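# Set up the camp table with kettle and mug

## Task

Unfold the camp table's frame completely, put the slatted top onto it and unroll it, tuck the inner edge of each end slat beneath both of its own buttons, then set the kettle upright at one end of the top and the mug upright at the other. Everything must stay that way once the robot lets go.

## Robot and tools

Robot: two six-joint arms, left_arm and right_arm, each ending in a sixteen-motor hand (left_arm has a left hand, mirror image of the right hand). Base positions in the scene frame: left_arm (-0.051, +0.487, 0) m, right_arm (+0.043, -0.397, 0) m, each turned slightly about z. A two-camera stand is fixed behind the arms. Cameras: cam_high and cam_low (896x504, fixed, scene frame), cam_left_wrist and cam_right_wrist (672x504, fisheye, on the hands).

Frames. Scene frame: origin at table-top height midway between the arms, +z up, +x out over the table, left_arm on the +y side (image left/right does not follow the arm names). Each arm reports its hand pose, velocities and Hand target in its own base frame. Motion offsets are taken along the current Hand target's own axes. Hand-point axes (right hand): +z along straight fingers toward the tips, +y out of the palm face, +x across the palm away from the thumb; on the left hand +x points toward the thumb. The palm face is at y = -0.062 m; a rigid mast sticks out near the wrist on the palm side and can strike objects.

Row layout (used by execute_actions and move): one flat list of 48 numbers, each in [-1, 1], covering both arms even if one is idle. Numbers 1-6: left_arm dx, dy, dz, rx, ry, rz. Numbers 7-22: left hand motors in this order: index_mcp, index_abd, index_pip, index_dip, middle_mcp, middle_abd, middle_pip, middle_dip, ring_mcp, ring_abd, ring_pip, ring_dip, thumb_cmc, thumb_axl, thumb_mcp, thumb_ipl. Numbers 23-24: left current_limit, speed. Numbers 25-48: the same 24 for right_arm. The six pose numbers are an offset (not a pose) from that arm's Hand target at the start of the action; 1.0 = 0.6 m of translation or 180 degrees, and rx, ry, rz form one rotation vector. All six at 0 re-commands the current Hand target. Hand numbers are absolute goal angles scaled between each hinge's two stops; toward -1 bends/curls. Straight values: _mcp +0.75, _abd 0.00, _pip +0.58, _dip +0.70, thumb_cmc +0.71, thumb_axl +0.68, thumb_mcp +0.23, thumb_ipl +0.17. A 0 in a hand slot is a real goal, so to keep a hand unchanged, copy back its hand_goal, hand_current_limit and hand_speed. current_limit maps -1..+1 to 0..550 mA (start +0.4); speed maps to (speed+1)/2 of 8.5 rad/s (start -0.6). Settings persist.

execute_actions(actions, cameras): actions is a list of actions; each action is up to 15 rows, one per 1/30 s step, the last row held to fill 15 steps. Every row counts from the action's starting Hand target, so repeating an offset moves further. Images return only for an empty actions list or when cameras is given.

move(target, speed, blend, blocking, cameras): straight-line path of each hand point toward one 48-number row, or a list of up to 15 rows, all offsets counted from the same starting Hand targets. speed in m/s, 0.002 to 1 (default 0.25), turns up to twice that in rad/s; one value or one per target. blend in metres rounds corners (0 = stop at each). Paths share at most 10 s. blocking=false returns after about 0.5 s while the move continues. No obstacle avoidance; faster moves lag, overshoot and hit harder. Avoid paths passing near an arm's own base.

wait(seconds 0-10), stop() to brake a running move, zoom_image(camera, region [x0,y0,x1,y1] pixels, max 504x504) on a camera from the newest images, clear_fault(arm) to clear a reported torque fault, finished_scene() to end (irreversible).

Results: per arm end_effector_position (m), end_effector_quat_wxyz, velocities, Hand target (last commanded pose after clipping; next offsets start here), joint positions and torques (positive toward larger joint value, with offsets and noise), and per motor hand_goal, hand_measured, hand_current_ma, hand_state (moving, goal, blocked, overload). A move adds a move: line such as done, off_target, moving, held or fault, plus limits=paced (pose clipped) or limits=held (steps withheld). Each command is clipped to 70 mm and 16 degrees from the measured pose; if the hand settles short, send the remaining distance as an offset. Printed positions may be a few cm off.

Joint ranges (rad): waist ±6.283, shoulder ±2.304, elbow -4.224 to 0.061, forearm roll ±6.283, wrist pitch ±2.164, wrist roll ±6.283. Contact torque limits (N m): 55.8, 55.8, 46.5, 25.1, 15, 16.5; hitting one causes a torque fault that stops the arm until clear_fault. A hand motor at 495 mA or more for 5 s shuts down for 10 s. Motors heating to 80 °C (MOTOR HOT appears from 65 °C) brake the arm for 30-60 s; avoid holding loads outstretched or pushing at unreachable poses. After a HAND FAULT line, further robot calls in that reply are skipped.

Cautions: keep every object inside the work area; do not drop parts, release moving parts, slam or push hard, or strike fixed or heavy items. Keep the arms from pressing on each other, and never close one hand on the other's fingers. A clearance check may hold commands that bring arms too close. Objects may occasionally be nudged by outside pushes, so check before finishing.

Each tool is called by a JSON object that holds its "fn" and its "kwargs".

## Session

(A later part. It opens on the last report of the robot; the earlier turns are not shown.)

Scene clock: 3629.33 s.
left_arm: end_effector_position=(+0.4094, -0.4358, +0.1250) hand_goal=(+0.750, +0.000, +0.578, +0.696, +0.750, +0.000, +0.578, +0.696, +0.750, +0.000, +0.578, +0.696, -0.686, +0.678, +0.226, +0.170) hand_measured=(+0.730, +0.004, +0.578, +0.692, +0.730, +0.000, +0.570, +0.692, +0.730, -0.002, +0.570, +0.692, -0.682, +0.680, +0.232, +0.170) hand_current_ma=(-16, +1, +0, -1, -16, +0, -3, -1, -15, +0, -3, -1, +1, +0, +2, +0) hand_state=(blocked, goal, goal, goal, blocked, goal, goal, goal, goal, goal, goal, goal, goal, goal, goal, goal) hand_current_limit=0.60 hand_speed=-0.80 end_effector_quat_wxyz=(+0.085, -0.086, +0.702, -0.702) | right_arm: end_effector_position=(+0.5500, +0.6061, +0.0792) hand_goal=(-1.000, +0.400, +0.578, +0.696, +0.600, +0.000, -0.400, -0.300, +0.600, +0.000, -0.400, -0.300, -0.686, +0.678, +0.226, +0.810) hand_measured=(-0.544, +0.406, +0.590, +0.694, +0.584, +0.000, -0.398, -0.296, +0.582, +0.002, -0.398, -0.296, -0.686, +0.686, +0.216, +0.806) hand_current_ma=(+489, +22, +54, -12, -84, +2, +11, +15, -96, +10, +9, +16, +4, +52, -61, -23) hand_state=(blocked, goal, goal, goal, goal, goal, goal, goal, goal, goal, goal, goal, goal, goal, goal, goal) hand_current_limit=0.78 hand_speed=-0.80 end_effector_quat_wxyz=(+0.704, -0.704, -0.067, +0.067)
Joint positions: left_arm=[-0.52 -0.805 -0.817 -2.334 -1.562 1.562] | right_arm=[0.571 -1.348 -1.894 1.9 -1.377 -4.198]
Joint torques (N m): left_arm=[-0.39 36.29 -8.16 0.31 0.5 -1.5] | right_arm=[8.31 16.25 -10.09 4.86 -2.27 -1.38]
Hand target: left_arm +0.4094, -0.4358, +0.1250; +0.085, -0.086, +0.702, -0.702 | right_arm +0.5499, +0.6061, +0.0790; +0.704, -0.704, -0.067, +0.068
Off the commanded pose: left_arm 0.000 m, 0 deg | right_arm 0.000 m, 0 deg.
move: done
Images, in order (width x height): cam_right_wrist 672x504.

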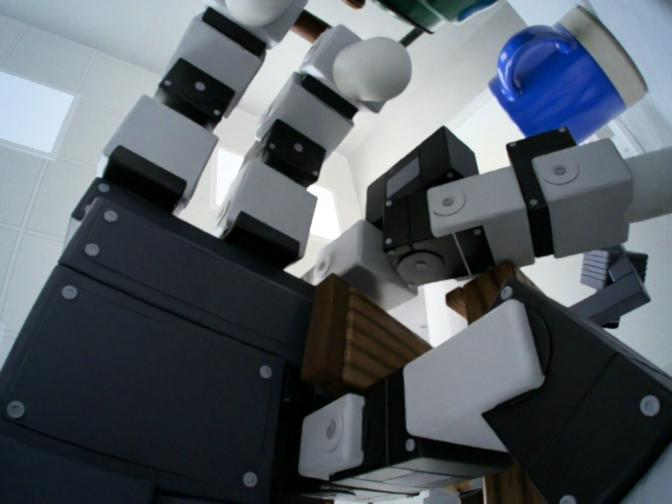

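{"fn": "move", "kwargs": {"target": [[0,0,0,0,0,0,0.75,0,0.577,0.696,0.75,0,0.577,0.696,0.75,0,0.577,0.696,-0.686,0.678,0.225,0.17,0.6,-0.8,0,0,0.005,0,0,0,-1,0.4,0.577,0.696,0.6,0,-0.4,-0.3,0.6,0,-0.4,-0.3,-0.686,0.678,0.225,0.81,0.78,-0.8],[0,0,0,0,0,0,0.75,0,0.577,0.696,0.75,0,0.577,0.696,0.75,0,0.577,0.696,-0.686,0.678,0.225,0.17,0.6,-0.8,0,0.004,0.005,0,0,0,-1,0.4,0.577,0.696,0.6,0,-0.4,-0.3,0.6,0,-0.4,-0.3,-0.686,0.678,0.225,0.81,0.78,-0.8]], "speed": 0.01, "cameras": ["cam_right_wrist","cam_left_wrist"]}}

{"fn": "zoom_image", "kwargs": {"camera": "cam_right_wrist", "region": [282, 180, 582, 405]}}

Scene clock: 3635.53 s.
left_arm: end_effector_position=(+0.4094, -0.4358, +0.1250) hand_goal=(+0.750, +0.000, +0.578, +0.696, +0.750, +0.000, +0.578, +0.696, +0.750, +0.000, +0.578, +0.696, -0.686, +0.678, +0.226, +0.170) hand_measured=(+0.730, +0.004, +0.578, +0.692, +0.730, +0.000, +0.570, +0.692, +0.730, -0.002, +0.570, +0.692, -0.682, +0.680, +0.232, +0.170) hand_current_ma=(-16, +1, +0, -1, -16, +0, -3, -1, -15, +0, -3, -1, +1, +0, +2, +0) hand_state=(blocked, goal, goal, goal, blocked, goal, goal, goal, goal, goal, goal, goal, goal, goal, goal, goal) hand_current_limit=0.60 hand_speed=-0.80 end_effector_quat_wxyz=(+0.085, -0.086, +0.702, -0.702) | right_arm: end_effector_position=(+0.5494, +0.6090, +0.0767) hand_goal=(-1.000, +0.400, +0.578, +0.696, +0.600, +0.000, -0.400, -0.300, +0.600, +0.000, -0.400, -0.300, -0.686, +0.678, +0.226, +0.810) hand_measured=(-0.572, +0.406, +0.590, +0.694, +0.584, +0.000, -0.398, -0.296, +0.582, +0.002, -0.398, -0.296, -0.686, +0.686, +0.216, +0.806) hand_current_ma=(+489, +22, +54, -12, -84, +2, +11, +15, -96, +10, +9, +16, +2, +52, -61, -23) hand_state=(blocked, goal, goal, goal, goal, goal, goal, goal, goal, goal, goal, goal, goal, goal, goal, goal) hand_current_limit=0.78 hand_speed=-0.80 end_effector_quat_wxyz=(+0.704, -0.704, -0.067, +0.068)
Joint positions: left_arm=[-0.52 -0.805 -0.817 -2.334 -1.562 1.562] | right_arm=[0.575 -1.356 -1.903 1.903 -1.375 -4.197]
Joint torques (N m): left_arm=[1.35 36.42 -9.17 0.47 0.43 -1.57] | right_arm=[6.43 17.7 -10.97 4.56 -2.93 -1.41]
Hand target: left_arm +0.4094, -0.4358, +0.1250; +0.085, -0.086, +0.702, -0.702 | right_arm +0.5493, +0.6090, +0.0766; +0.704, -0.704, -0.067, +0.068
Off the commanded pose: left_arm 0.000 m, 0 deg | right_arm 0.000 m, 0 deg.
move: done
Images, in order (width x height): cam_left_wrist 672x504, cam_right_wrist 672x504.

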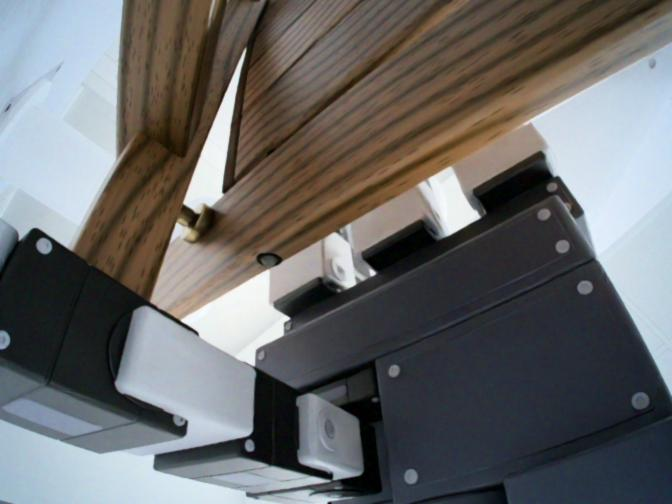

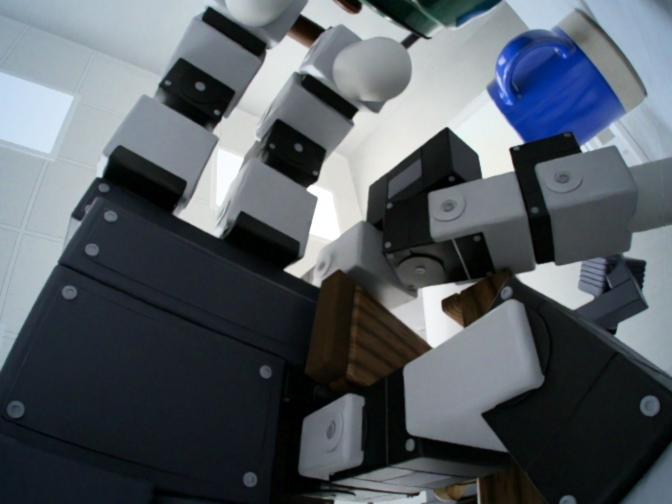

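Scaled by 1.680 from the camera's 672x504 image, which has a finer 960x720 frame.

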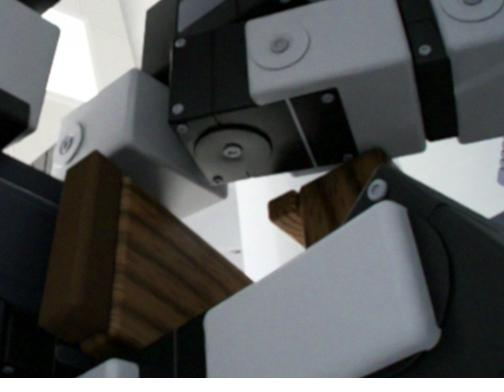

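{"fn": "execute_actions", "kwargs": {"actions": []}}

Scene clock: 3668.33 s.
left_arm: end_effector_position=(+0.4094, -0.4358, +0.1250) hand_goal=(+0.750, +0.000, +0.578, +0.696, +0.750, +0.000, +0.578, +0.696, +0.750, +0.000, +0.578, +0.696, -0.686, +0.678, +0.226, +0.170) hand_measured=(+0.730, +0.004, +0.578, +0.692, +0.730, +0.000, +0.570, +0.692, +0.730, -0.002, +0.570, +0.692, -0.682, +0.680, +0.232, +0.170) hand_current_ma=(-16, +1, +0, -1, -16, +0, -3, -1, -15, +0, -3, -1, +1, +0, +2, +0) hand_state=(blocked, goal, goal, goal, blocked, goal, goal, goal, goal, goal, goal, goal, goal, goal, goal, goal) hand_current_limit=0.60 hand_speed=-0.80 end_effector_quat_wxyz=(+0.085, -0.086, +0.702, -0.702) | right_arm: end_effector_position=(+0.5493, +0.6091, +0.0767) hand_goal=(-1.000, +0.400, +0.578, +0.696, +0.600, +0.000, -0.400, -0.300, +0.600, +0.000, -0.400, -0.300, -0.686, +0.678, +0.226, +0.810) hand_measured=(-0.572, +0.406, +0.590, +0.694, +0.584, +0.000, -0.398, -0.296, +0.582, +0.002, -0.398, -0.296, -0.686, +0.686, +0.216, +0.806) hand_current_ma=(+490, +22, +54, -12, -84, +2, +11, +15, -96, +10, +9, +16, +2, +52, -61, -23) hand_state=(blocked, goal, goal, goal, goal, goal, goal, goal, goal, goal, goal, goal, goal, goal, goal, goal) hand_current_limit=0.78 hand_speed=-0.80 end_effector_quat_wxyz=(+0.704, -0.704, -0.067, +0.068)
Joint positions: left_arm=[-0.52 -0.805 -0.817 -2.334 -1.562 1.562] | right_arm=[0.575 -1.356 -1.903 1.903 -1.375 -4.197]
Joint velocities: within noise
Joint torques (N m): left_arm=[0.61 37.74 -8.68 0.19 0.18 -1.44] | right_arm=[-6.4 16.86 -7.89 4.52 -7.76 -1.11]
Hand target: left_arm +0.4094, -0.4358, +0.1250; +0.085, -0.086, +0.702, -0.702 | right_arm +0.5493, +0.6090, +0.0766; +0.704, -0.704, -0.067, +0.068
Off the commanded pose: left_arm 0.000 m, 0 deg | right_arm 0.000 m, 0 deg.

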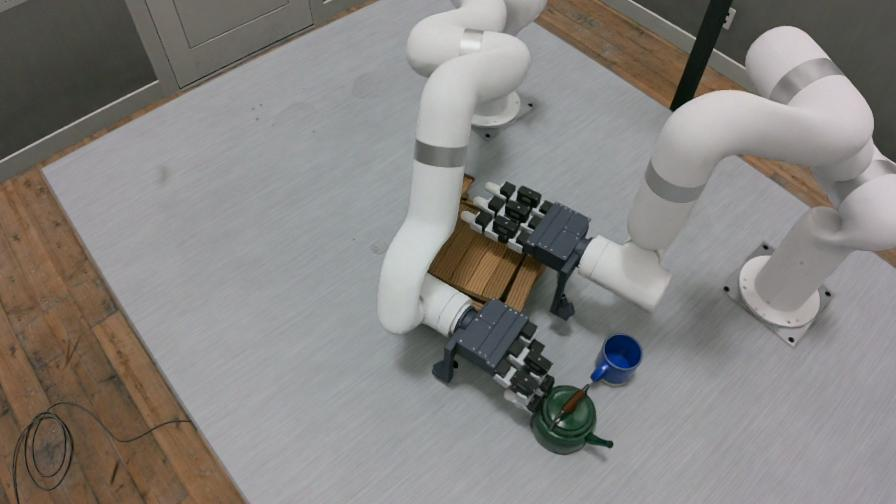

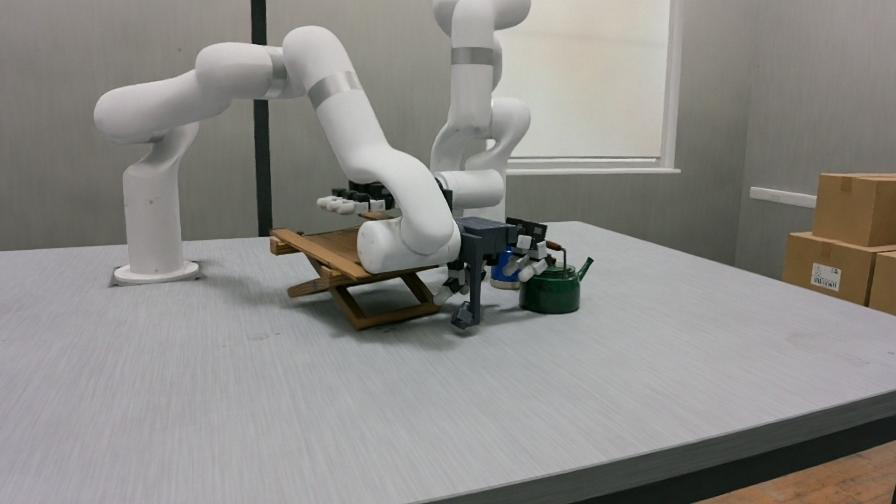

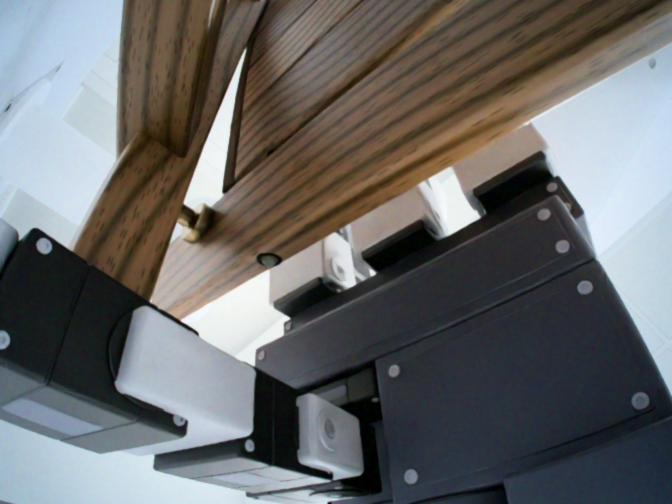

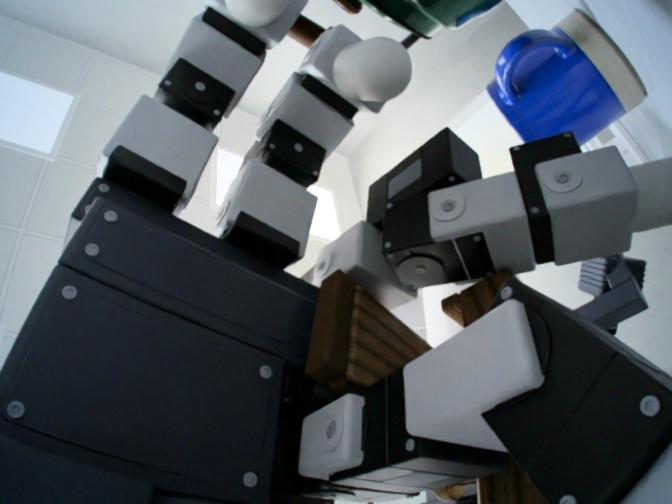

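{"fn": "zoom_image", "kwargs": {"camera": "cam_left_wrist", "region": [100, 0, 500, 340]}}

{"fn": "zoom_image", "kwargs": {"camera": "cam_high", "region": [400, 160, 600, 340]}}

{"fn": "zoom_image", "kwargs": {"camera": "cam_right_wrist", "region": [282, 180, 582, 405]}}

{"fn": "zoom_image", "kwargs": {"camera": "cam_low", "region": [260, 180, 520, 350]}}

Scaled by 1.260 from the camera's 672x504 image, which has a finer 960x720 frame.

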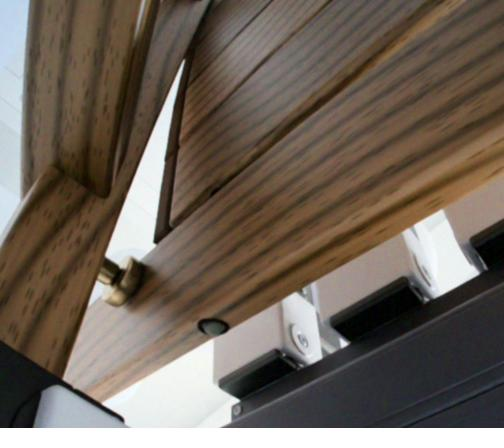

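Scaled by 2.520 from the camera's 896x504 image, which has a finer 1280x720 frame.

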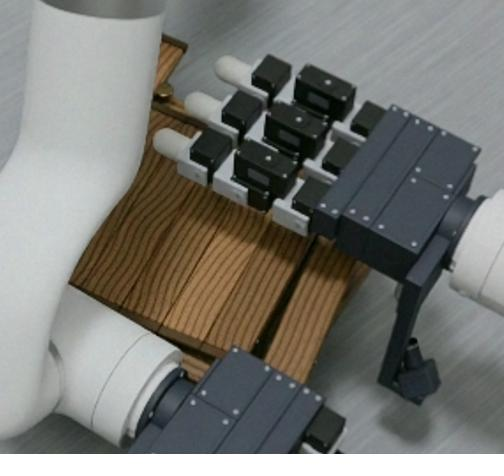

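Scaled by 1.680 from the camera's 672x504 image, which has a finer 960x720 frame.

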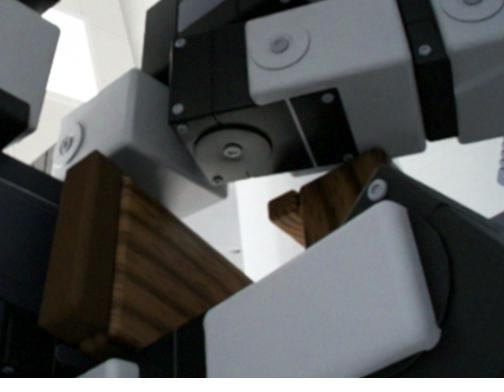

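Scaled by 1.938 from the camera's 896x504 image, which has a finer 1280x720 frame.

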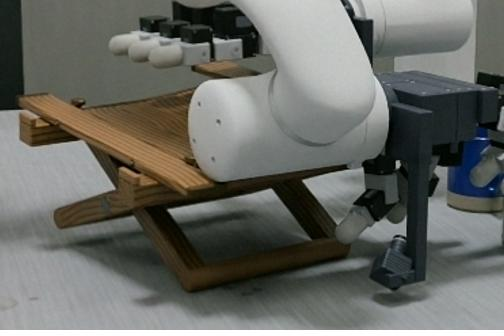

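{"fn": "move", "kwargs": {"target": [0,0,0,0,0,0,0.75,0,0.577,0.696,0.75,0,0.577,0.696,0.75,0,0.577,0.696,-0.686,0.678,0.225,0.17,0.6,-0.8, 0,0,0.005,0,0,0,-1,0.4,0.577,0.696,0.6,0,-0.4,-0.3,0.6,0,-0.4,-0.3,-0.686,0.678,0.225,0.81,0.79,-0.8], "speed": 0.01, "cameras": ["cam_right_wrist"]}}

{"fn": "zoom_image", "kwargs": {"camera": "cam_right_wrist", "region": [282, 180, 582, 405]}}

Scene clock: 3684.77 s.
left_arm: end_effector_position=(+0.4094, -0.4358, +0.1250) hand_goal=(+0.750, +0.000, +0.578, +0.696, +0.750, +0.000, +0.578, +0.696, +0.750, +0.000, +0.578, +0.696, -0.686, +0.678, +0.226, +0.170) hand_measured=(+0.730, +0.004, +0.578, +0.692, +0.730, +0.000, +0.570, +0.692, +0.730, -0.002, +0.570, +0.692, -0.684, +0.680, +0.232, +0.170) hand_current_ma=(-16, +1, +0, -1, -16, +0, -3, -1, -15, +0, -3, -1, +0, +0, +2, +0) hand_state=(blocked, goal, goal, goal, blocked, goal, goal, goal, goal, goal, goal, goal, goal, goal, goal, goal) hand_current_limit=0.60 hand_speed=-0.80 end_effector_quat_wxyz=(+0.085, -0.086, +0.702, -0.702) | right_arm: end_effector_position=(+0.5487, +0.6119, +0.0766) hand_goal=(-1.000, +0.400, +0.578, +0.696, +0.600, +0.000, -0.400, -0.300, +0.600, +0.000, -0.400, -0.300, -0.686, +0.678, +0.226, +0.810) hand_measured=(-0.598, +0.402, +0.590, +0.694, +0.584, +0.000, -0.398, -0.296, +0.582, +0.002, -0.398, -0.296, -0.684, +0.688, +0.216, +0.806) hand_current_ma=(+492, +5, +54, -12, -84, +2, +11, +15, -96, +10, +9, +16, +8, +53, -61, -23) hand_state=(blocked, goal, goal, goal, goal, goal, goal, goal, goal, goal, goal, goal, goal, goal, goal, goal) hand_current_limit=0.79 hand_speed=-0.80 end_effector_quat_wxyz=(+0.704, -0.704, -0.067, +0.068)
Joint positions: left_arm=[-0.52 -0.805 -0.817 -2.334 -1.562 1.562] | right_arm=[0.579 -1.359 -1.909 1.906 -1.372 -4.195]
Joint torques (N m): left_arm=[0.33 36.77 -8.9 0.53 0.09 -1.47] | right_arm=[8.7 27.56 -16.8 4.32 0.15 0.98]
Hand target: left_arm +0.4094, -0.4358, +0.1250; +0.085, -0.086, +0.702, -0.702 | right_arm +0.5488, +0.6120, +0.0766; +0.704, -0.704, -0.067, +0.068
Off the commanded pose: left_arm 0.000 m, 0 deg | right_arm 0.000 m, 0 deg.
move: done
Images, in order (width x height): cam_right_wrist 672x504.

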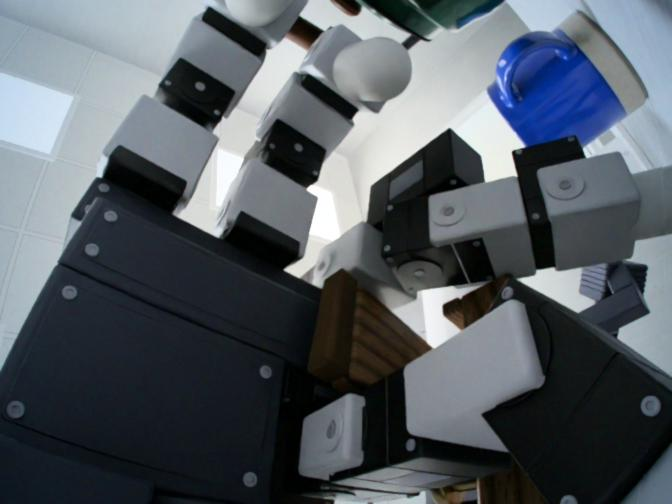

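Scaled by 1.680 from the camera's 672x504 image, which has a finer 960x720 frame.

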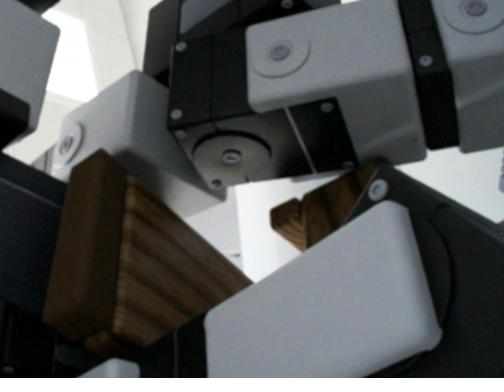

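{"fn": "zoom_image", "kwargs": {"camera": "cam_right_wrist", "region": [292, 250, 492, 410]}}

{"fn": "zoom_image", "kwargs": {"camera": "cam_right_wrist", "region": [282, 370, 542, 504]}}

Scaled by 2.520 from the camera's 672x504 image, which has a finer 960x720 frame.

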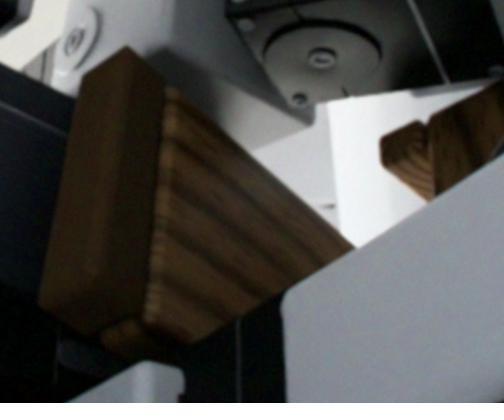

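Scaled by 1.938 from the camera's 672x504 image, which has a finer 960x720 frame.

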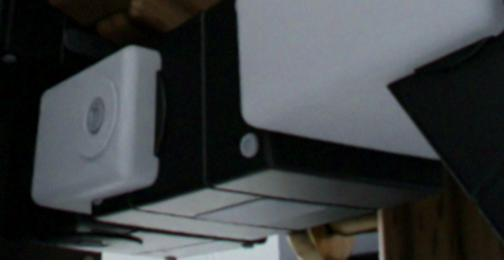

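{"fn": "move", "kwargs": {"target": [0,0,0,0,0,0,0.75,0,0.577,0.696,0.75,0,0.577,0.696,0.75,0,0.577,0.696,-0.686,0.678,0.225,0.17,0.6,-0.8, 0,0.0033,0.0025,0,0,0,-1,0.4,0.577,0.696,0.6,0,-0.4,-0.3,0.6,0,-0.4,-0.3,-0.686,0.678,0.225,0.81,0.79,-0.8], "speed": 0.01, "cameras": ["cam_right_wrist"]}}

{"fn": "zoom_image", "kwargs": {"camera": "cam_right_wrist", "region": [292, 250, 492, 410]}}

Scene clock: 3709.63 s.
left_arm: end_effector_position=(+0.4094, -0.4358, +0.1250) hand_goal=(+0.750, +0.000, +0.578, +0.696, +0.750, +0.000, +0.578, +0.696, +0.750, +0.000, +0.578, +0.696, -0.686, +0.678, +0.226, +0.170) hand_measured=(+0.730, +0.004, +0.578, +0.692, +0.730, +0.000, +0.570, +0.692, +0.730, -0.002, +0.570, +0.692, -0.684, +0.680, +0.234, +0.170) hand_current_ma=(-16, +1, +0, -1, -16, +0, -3, -1, -15, +0, -3, -1, +0, +0, +4, +0) hand_state=(blocked, goal, goal, goal, blocked, goal, goal, goal, goal, goal, goal, goal, goal, goal, goal, goal) hand_current_limit=0.60 hand_speed=-0.80 end_effector_quat_wxyz=(+0.085, -0.086, +0.702, -0.702) | right_arm: end_effector_position=(+0.5485, +0.6134, +0.0747) hand_goal=(-1.000, +0.400, +0.578, +0.696, +0.600, +0.000, -0.400, -0.300, +0.600, +0.000, -0.400, -0.300, -0.686, +0.678, +0.226, +0.810) hand_measured=(-0.610, +0.406, +0.590, +0.694, +0.584, +0.000, -0.398, -0.296, +0.582, +0.002, -0.398, -0.296, -0.682, +0.688, +0.216, +0.806) hand_current_ma=(+492, +24, +54, -12, -84, +2, +11, +15, -96, +10, +9, +16, +19, +55, -61, -23) hand_state=(blocked, goal, goal, goal, goal, goal, goal, goal, goal, goal, goal, goal, goal, goal, goal, goal) hand_current_limit=0.79 hand_speed=-0.80 end_effector_quat_wxyz=(+0.704, -0.704, -0.067, +0.068)
Joint positions: left_arm=[-0.52 -0.805 -0.817 -2.334 -1.562 1.562] | right_arm=[0.58 -1.364 -1.915 1.908 -1.371 -4.195]
Joint torques (N m): left_arm=[1.69 36.94 -8.48 0.14 0.11 -1.5] | right_arm=[8.76 17.98 -10.88 5.2 -0.03 0.98]
Hand target: left_arm +0.4094, -0.4358, +0.1250; +0.085, -0.086, +0.702, -0.702 | right_arm +0.5485, +0.6134, +0.0746; +0.704, -0.704, -0.067, +0.068
Off the commanded pose: left_arm 0.000 m, 0 deg | right_arm 0.000 m, 0 deg.
move: done
Images, in order (width x height): cam_right_wrist 672x504.

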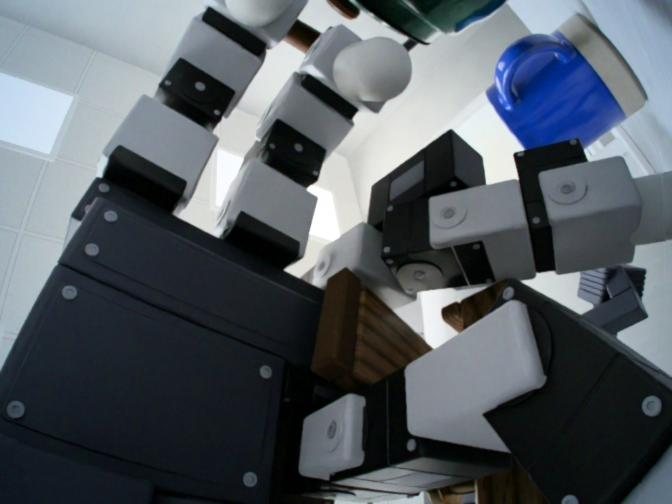

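Scaled by 2.520 from the camera's 672x504 image, which has a finer 960x720 frame.

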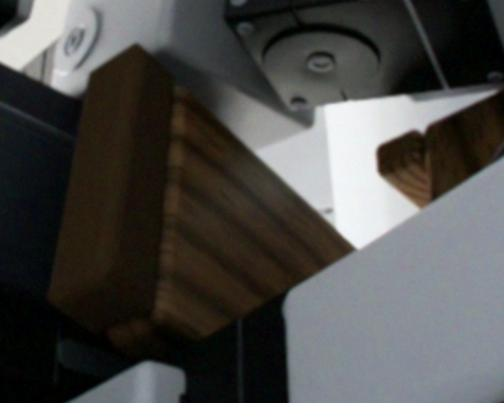

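{"fn": "move", "kwargs": {"target": [0,0,0,0,0,0,0.75,0,0.577,0.696,0.75,0,0.577,0.696,0.75,0,0.577,0.696,-0.686,0.678,0.225,0.17,0.6,-0.8, 0,0.0042,0.002,0,0,0,-1,0.4,0.577,0.696,0.6,0,-0.4,-0.3,0.6,0,-0.4,-0.3,-0.686,0.678,0.225,0.81,0.79,-0.8], "speed": 0.01, "cameras": ["cam_right_wrist"]}}

{"fn": "zoom_image", "kwargs": {"camera": "cam_right_wrist", "region": [292, 250, 492, 410]}}

Scene clock: 3718.47 s.
left_arm: end_effector_position=(+0.4094, -0.4358, +0.1250) hand_goal=(+0.750, +0.000, +0.578, +0.696, +0.750, +0.000, +0.578, +0.696, +0.750, +0.000, +0.578, +0.696, -0.686, +0.678, +0.226, +0.170) hand_measured=(+0.730, +0.004, +0.578, +0.692, +0.730, +0.000, +0.570, +0.692, +0.730, -0.002, +0.570, +0.692, -0.684, +0.680, +0.234, +0.170) hand_current_ma=(-16, +1, +0, -1, -16, +0, -3, -1, -15, +0, -3, -1, +0, +0, +4, +0) hand_state=(blocked, goal, goal, goal, blocked, goal, goal, goal, goal, goal, goal, goal, goal, goal, goal, goal) hand_current_limit=0.60 hand_speed=-0.80 end_effector_quat_wxyz=(+0.085, -0.086, +0.702, -0.702) | right_arm: end_effector_position=(+0.5482, +0.6146, +0.0721) hand_goal=(-1.000, +0.400, +0.578, +0.696, +0.600, +0.000, -0.400, -0.300, +0.600, +0.000, -0.400, -0.300, -0.686, +0.678, +0.226, +0.810) hand_measured=(-0.620, +0.406, +0.590, +0.694, +0.584, +0.000, -0.398, -0.296, +0.582, +0.002, -0.398, -0.296, -0.680, +0.688, +0.216, +0.806) hand_current_ma=(+492, +27, +54, -12, -84, +2, +11, +15, -96, +10, +9, +16, +24, +58, -61, -23) hand_state=(blocked, goal, goal, goal, goal, goal, goal, goal, goal, goal, goal, goal, goal, goal, goal, goal) hand_current_limit=0.79 hand_speed=-0.80 end_effector_quat_wxyz=(+0.704, -0.704, -0.067, +0.068)
Joint positions: left_arm=[-0.52 -0.805 -0.817 -2.334 -1.562 1.562] | right_arm=[0.582 -1.371 -1.921 1.909 -1.37 -4.195]
Joint torques (N m): left_arm=[2 37.92 -8.44 0.49 0.05 -1.37] | right_arm=[7.28 18.2 -12.74 4.92 0.17 -1.38]
Hand target: left_arm +0.4094, -0.4358, +0.1250; +0.085, -0.086, +0.702, -0.702 | right_arm +0.5482, +0.6146, +0.0721; +0.704, -0.704, -0.067, +0.068
Off the commanded pose: left_arm 0.000 m, 0 deg | right_arm 0.000 m, 0 deg.
move: done
Images, in order (width x height): cam_right_wrist 672x504.

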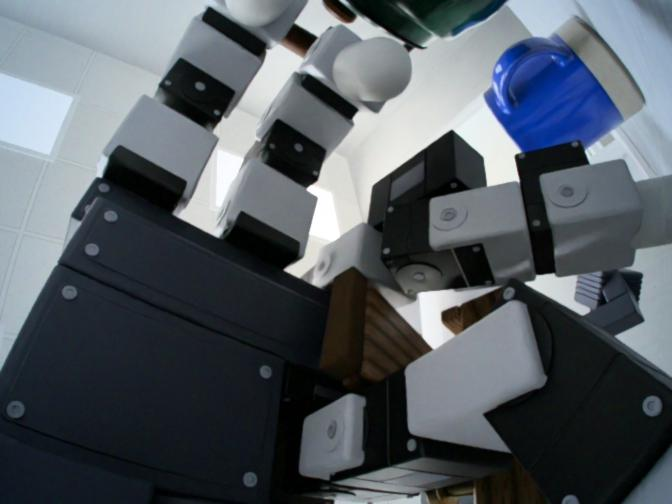

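Scaled by 2.520 from the camera's 672x504 image, which has a finer 960x720 frame.

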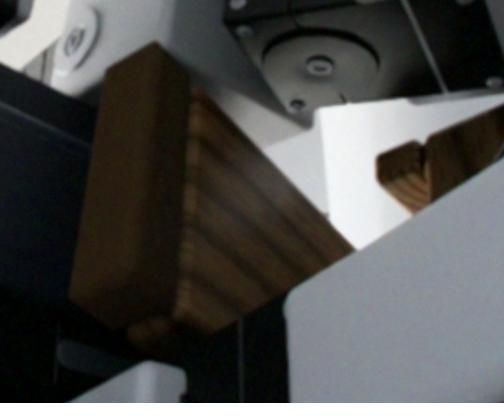

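{"fn": "execute_actions", "kwargs": {"actions": [], "cameras": ["cam_high","cam_low","cam_left_wrist","cam_right_wrist"]}}

{"fn": "zoom_image", "kwargs": {"camera": "cam_high", "region": [450, 220, 600, 340]}}

{"fn": "zoom_image", "kwargs": {"camera": "cam_low", "region": [320, 200, 480, 340]}}

Scene clock: 3725.73 s.
left_arm: end_effector_position=(+0.4094, -0.4358, +0.1250) hand_goal=(+0.750, +0.000, +0.578, +0.696, +0.750, +0.000, +0.578, +0.696, +0.750, +0.000, +0.578, +0.696, -0.686, +0.678, +0.226, +0.170) hand_measured=(+0.730, +0.004, +0.578, +0.692, +0.730, +0.000, +0.570, +0.692, +0.730, -0.002, +0.570, +0.692, -0.684, +0.680, +0.234, +0.170) hand_current_ma=(-16, +1, +0, -1, -16, +0, -3, -1, -15, +0, -3, -1, +0, +0, +4, +0) hand_state=(blocked, goal, goal, goal, blocked, goal, goal, goal, goal, goal, goal, goal, goal, goal, goal, goal) hand_current_limit=0.60 hand_speed=-0.80 end_effector_quat_wxyz=(+0.085, -0.086, +0.702, -0.702) | right_arm: end_effector_position=(+0.5482, +0.6146, +0.0721) hand_goal=(-1.000, +0.400, +0.578, +0.696, +0.600, +0.000, -0.400, -0.300, +0.600, +0.000, -0.400, -0.300, -0.686, +0.678, +0.226, +0.810) hand_measured=(-0.620, +0.406, +0.590, +0.694, +0.584, +0.000, -0.398, -0.296, +0.582, +0.002, -0.398, -0.296, -0.680, +0.688, +0.216, +0.806) hand_current_ma=(+492, +27, +54, -12, -84, +2, +11, +15, -96, +10, +9, +16, +24, +58, -61, -23) hand_state=(blocked, goal, goal, goal, goal, goal, goal, goal, goal, goal, goal, goal, goal, goal, goal, goal) hand_current_limit=0.79 hand_speed=-0.80 end_effector_quat_wxyz=(+0.704, -0.704, -0.067, +0.068)
Joint positions: left_arm=[-0.52 -0.805 -0.817 -2.334 -1.562 1.562] | right_arm=[0.582 -1.371 -1.921 1.909 -1.37 -4.195]
Joint velocities: within noise
Joint torques (N m): left_arm=[1.18 37.16 -8.05 -0.14 0.04 -1.24] | right_arm=[9.21 19.09 -11.12 4.33 0.17 -1.29]
Hand target: left_arm +0.4094, -0.4358, +0.1250; +0.085, -0.086, +0.702, -0.702 | right_arm +0.5482, +0.6146, +0.0721; +0.704, -0.704, -0.067, +0.068
Off the commanded pose: left_arm 0.000 m, 0 deg | right_arm 0.000 m, 0 deg.

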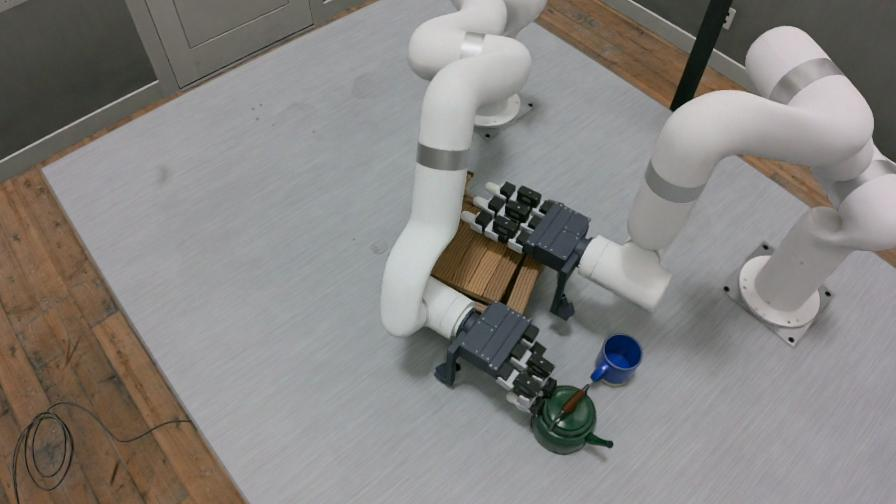

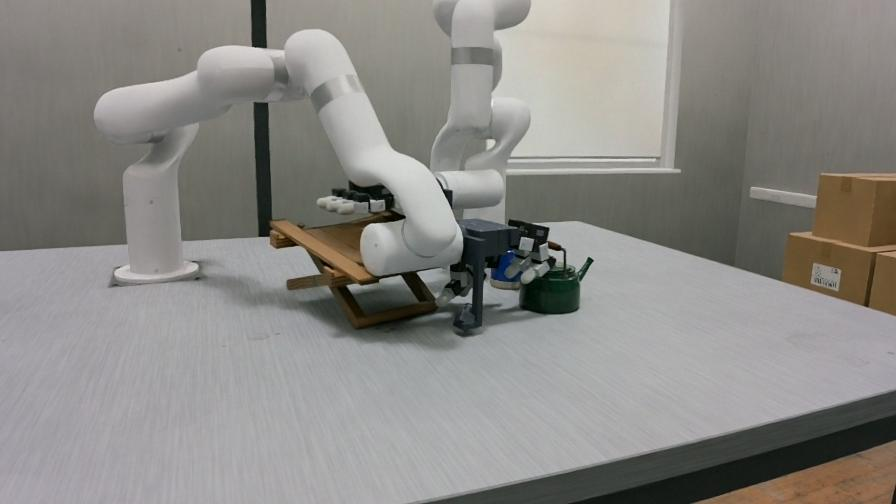

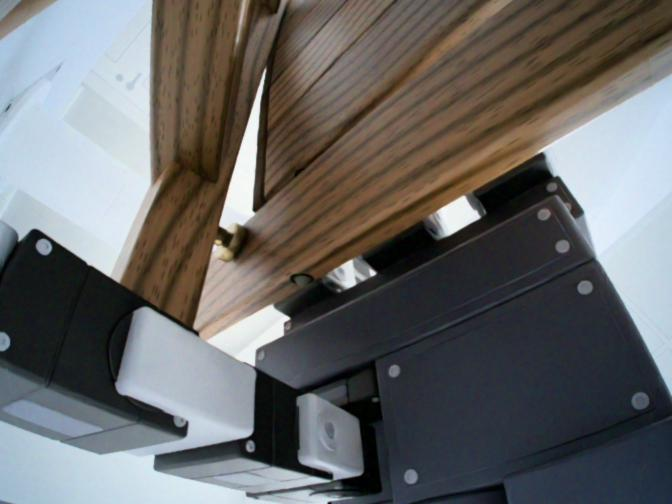

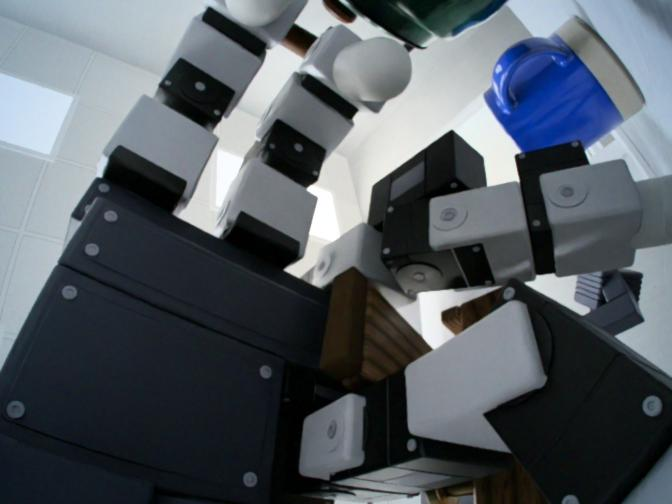

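Scaled by 3.360 from the camera's 896x504 image, which has a finer 1280x720 frame.

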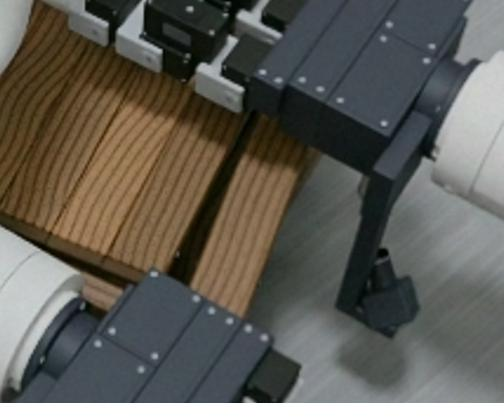

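Scaled by 3.150 from the camera's 896x504 image, which has a finer 1280x720 frame.

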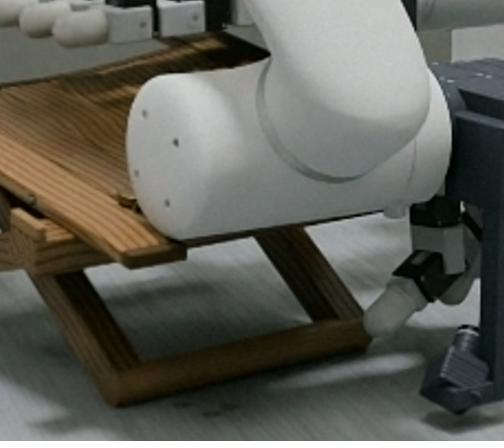

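{"fn": "zoom_image", "kwargs": {"camera": "cam_high", "region": [480, 270, 550, 320]}}

{"fn": "zoom_image", "kwargs": {"camera": "cam_low", "region": [330, 240, 420, 300]}}

Scaled by 7.200 from the camera's 896x504 image, which has a finer 1280x720 frame.

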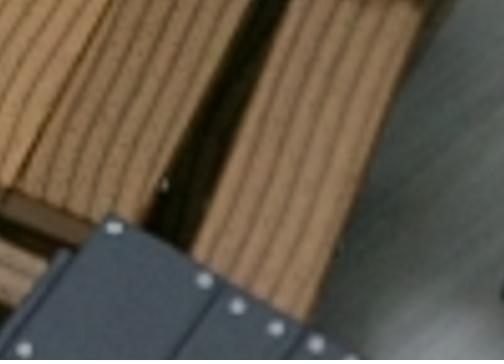

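Scaled by 5.600 from the camera's 896x504 image, which has a finer 1280x720 frame.

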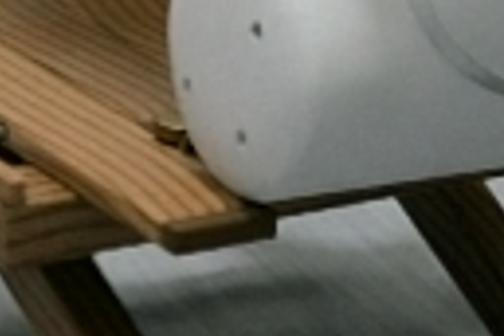

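{"fn": "zoom_image", "kwargs": {"camera": "cam_high", "region": [440, 160, 500, 210]}}

{"fn": "zoom_image", "kwargs": {"camera": "cam_low", "region": [260, 210, 350, 270]}}

Scaled by 8.400 from the camera's 896x504 image, which has a finer 1280x720 frame.

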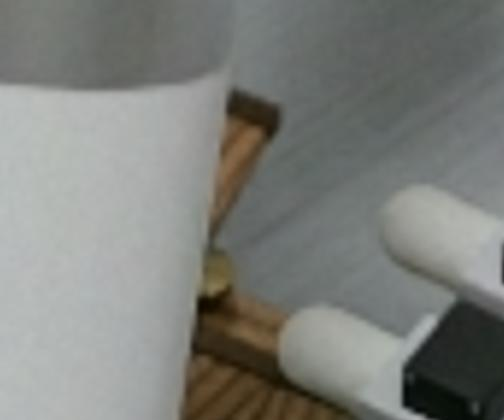

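Scaled by 5.600 from the camera's 896x504 image, which has a finer 1280x720 frame.

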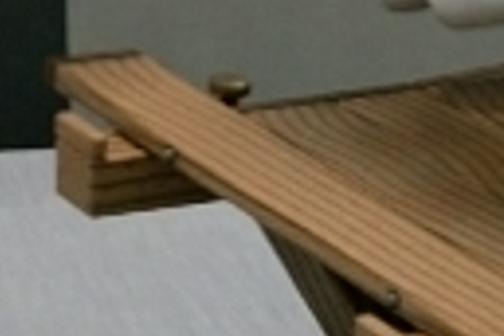

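{"fn": "move", "kwargs": {"target": [0,0,0,0,0,0,0.75,0,0.577,0.696,0.75,0,0.577,0.696,0.75,0,0.577,0.696,-0.686,0.678,0.225,0.17,0.6,-0.8, 0,0.0050,0,0,0,0,-1,0.4,0.577,0.696,0.6,0,-0.4,-0.3,0.6,0,-0.4,-0.3,-0.686,0.678,0.225,0.81,0.79,-0.8], "speed": 0.01, "cameras": ["cam_right_wrist"]}}

{"fn": "zoom_image", "kwargs": {"camera": "cam_right_wrist", "region": [292, 250, 492, 410]}}

Scene clock: 3749.93 s.
left_arm: end_effector_position=(+0.4094, -0.4358, +0.1250) hand_goal=(+0.750, +0.000, +0.578, +0.696, +0.750, +0.000, +0.578, +0.696, +0.750, +0.000, +0.578, +0.696, -0.686, +0.678, +0.226, +0.170) hand_measured=(+0.730, +0.004, +0.578, +0.692, +0.730, +0.000, +0.570, +0.692, +0.730, -0.002, +0.570, +0.692, -0.684, +0.680, +0.232, +0.170) hand_current_ma=(-16, +1, +0, -1, -16, +0, -3, -1, -15, +0, -3, -1, +0, +0, +3, +0) hand_state=(blocked, goal, goal, goal, blocked, goal, goal, goal, goal, goal, goal, goal, goal, goal, goal, goal) hand_current_limit=0.60 hand_speed=-0.80 end_effector_quat_wxyz=(+0.085, -0.086, +0.702, -0.702) | right_arm: end_effector_position=(+0.5483, +0.6146, +0.0691) hand_goal=(-1.000, +0.400, +0.578, +0.696, +0.600, +0.000, -0.400, -0.300, +0.600, +0.000, -0.400, -0.300, -0.686, +0.678, +0.226, +0.810) hand_measured=(-0.628, +0.408, +0.590, +0.694, +0.584, +0.000, -0.398, -0.296, +0.582, +0.002, -0.398, -0.296, -0.680, +0.688, +0.216, +0.806) hand_current_ma=(+492, +34, +54, -12, -84, +2, +11, +15, -96, +10, +9, +16, +27, +58, -61, -23) hand_state=(blocked, goal, goal, goal, goal, goal, goal, goal, goal, goal, goal, goal, goal, goal, goal, goal) hand_current_limit=0.79 hand_speed=-0.80 end_effector_quat_wxyz=(+0.704, -0.704, -0.067, +0.068)
Joint positions: left_arm=[-0.52 -0.805 -0.817 -2.334 -1.562 1.562] | right_arm=[0.582 -1.377 -1.926 1.909 -1.371 -4.197]
Joint torques (N m): left_arm=[1.4 36.83 -8.98 0.41 -0.04 -1.41] | right_arm=[6.99 16.2 -11.42 4.7 -6.89 -1.32]
Hand target: left_arm +0.4094, -0.4358, +0.1250; +0.085, -0.086, +0.702, -0.702 | right_arm +0.5482, +0.6146, +0.0691; +0.704, -0.704, -0.067, +0.068
Off the commanded pose: left_arm 0.000 m, 0 deg | right_arm 0.000 m, 0 deg.
move: done
Images, in order (width x height): cam_right_wrist 672x504.

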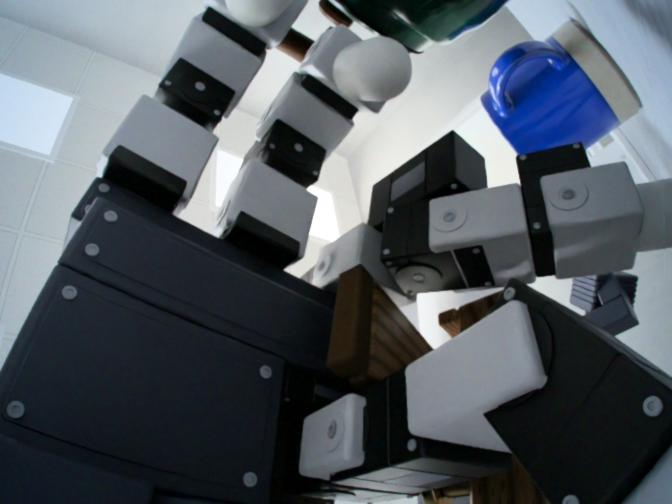

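Scaled by 2.520 from the camera's 672x504 image, which has a finer 960x720 frame.

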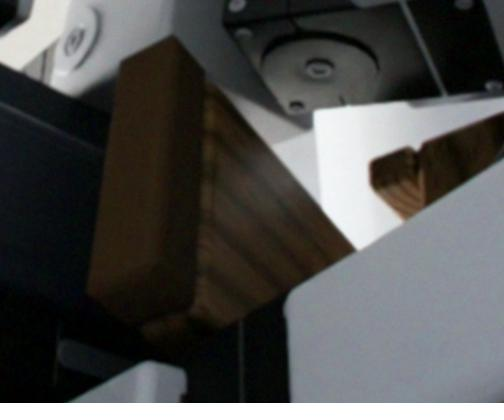

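{"fn": "move", "kwargs": {"target": [0,0,0,0,0,0,0.75,0,0.577,0.696,0.75,0,0.577,0.696,0.75,0,0.577,0.696,-0.686,0.678,0.225,0.17,0.6,-0.8, 0,-0.0158,0,0,0,0,-1,0.4,0.577,0.696,0.6,0,-0.4,-0.3,0.6,0,-0.4,-0.3,-0.686,0.678,0.225,0.81,0.79,-0.8], "speed": 0.01, "cameras": ["cam_low","cam_right_wrist","cam_left_wrist"]}}

{"fn": "zoom_image", "kwargs": {"camera": "cam_right_wrist", "region": [292, 250, 492, 410]}}

{"fn": "zoom_image", "kwargs": {"camera": "cam_low", "region": [260, 210, 350, 270]}}

Scene clock: 3783.63 s.
left_arm: end_effector_position=(+0.4094, -0.4358, +0.1250) hand_goal=(+0.750, +0.000, +0.578, +0.696, +0.750, +0.000, +0.578, +0.696, +0.750, +0.000, +0.578, +0.696, -0.686, +0.678, +0.226, +0.170) hand_measured=(+0.730, +0.004, +0.578, +0.692, +0.730, +0.000, +0.570, +0.692, +0.730, -0.002, +0.570, +0.692, -0.684, +0.680, +0.228, +0.170) hand_current_ma=(-16, +1, +0, -1, -16, +0, -3, -1, -15, +0, -3, -1, +0, +0, +0, +0) hand_state=(blocked, goal, goal, goal, blocked, goal, goal, goal, goal, goal, goal, goal, goal, goal, goal, goal) hand_current_limit=0.60 hand_speed=-0.80 end_effector_quat_wxyz=(+0.085, -0.086, +0.702, -0.702) | right_arm: end_effector_position=(+0.5482, +0.6146, +0.0786) hand_goal=(-1.000, +0.400, +0.578, +0.696, +0.600, +0.000, -0.400, -0.300, +0.600, +0.000, -0.400, -0.300, -0.686, +0.678, +0.226, +0.810) hand_measured=(-0.628, +0.388, +0.598, +0.694, +0.584, +0.000, -0.398, -0.296, +0.582, +0.002, -0.398, -0.296, -0.680, +0.688, +0.216, +0.806) hand_current_ma=(+492, -46, +92, -12, -84, +2, +11, +15, -96, +10, +9, +16, +27, +59, -61, -23) hand_state=(blocked, goal, goal, goal, goal, goal, goal, goal, goal, goal, goal, goal, goal, goal, goal, goal) hand_current_limit=0.79 hand_speed=-0.80 end_effector_quat_wxyz=(+0.704, -0.704, -0.067, +0.068)
Joint positions: left_arm=[-0.52 -0.805 -0.817 -2.334 -1.562 1.562] | right_arm=[0.582 -1.357 -1.912 1.908 -1.369 -4.192]
Joint torques (N m): left_arm=[2.41 37.65 -8.84 0.67 -0.35 -1.38] | right_arm=[-0.33 44.59 -10.29 -0.54 0.22 1.27]
Hand target: left_arm +0.4094, -0.4358, +0.1250; +0.085, -0.086, +0.702, -0.702 | right_arm +0.5482, +0.6146, +0.0786; +0.704, -0.704, -0.067, +0.068
Off the commanded pose: left_arm 0.000 m, 0 deg | right_arm 0.000 m, 0 deg.
move: done
Images, in order (width x height): cam_low 896x504, cam_left_wrist 672x504, cam_right_wrist 672x504.

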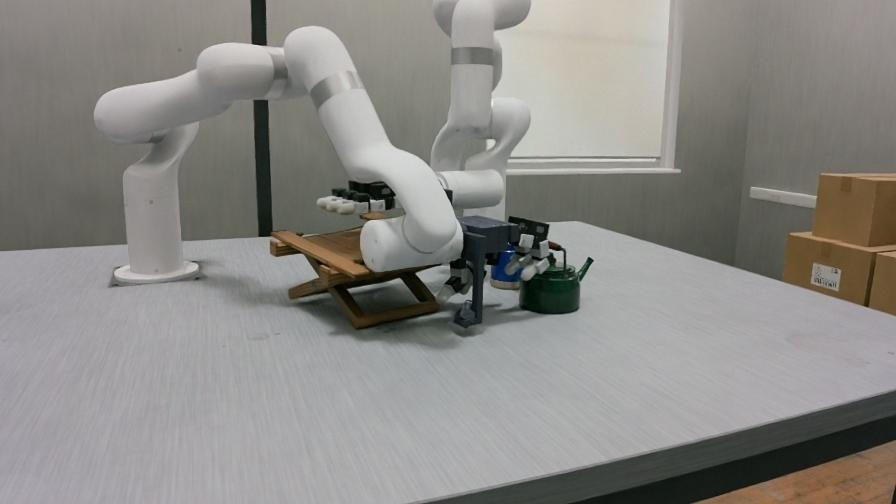

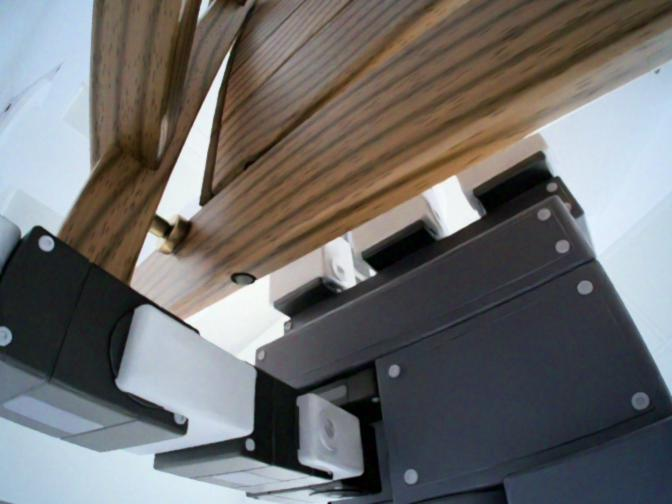

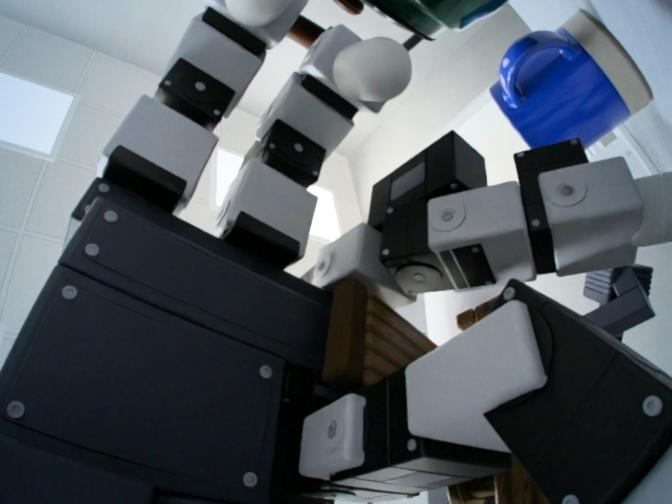

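Scaled by 2.520 from the camera's 672x504 image, which has a finer 960x720 frame.

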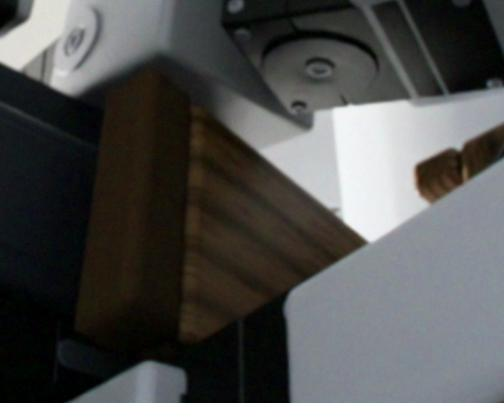

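Scaled by 5.600 from the camera's 896x504 image, which has a finer 1280x720 frame.

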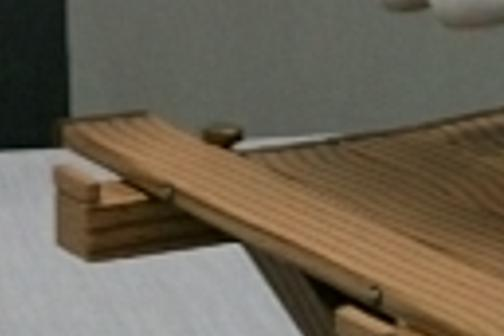

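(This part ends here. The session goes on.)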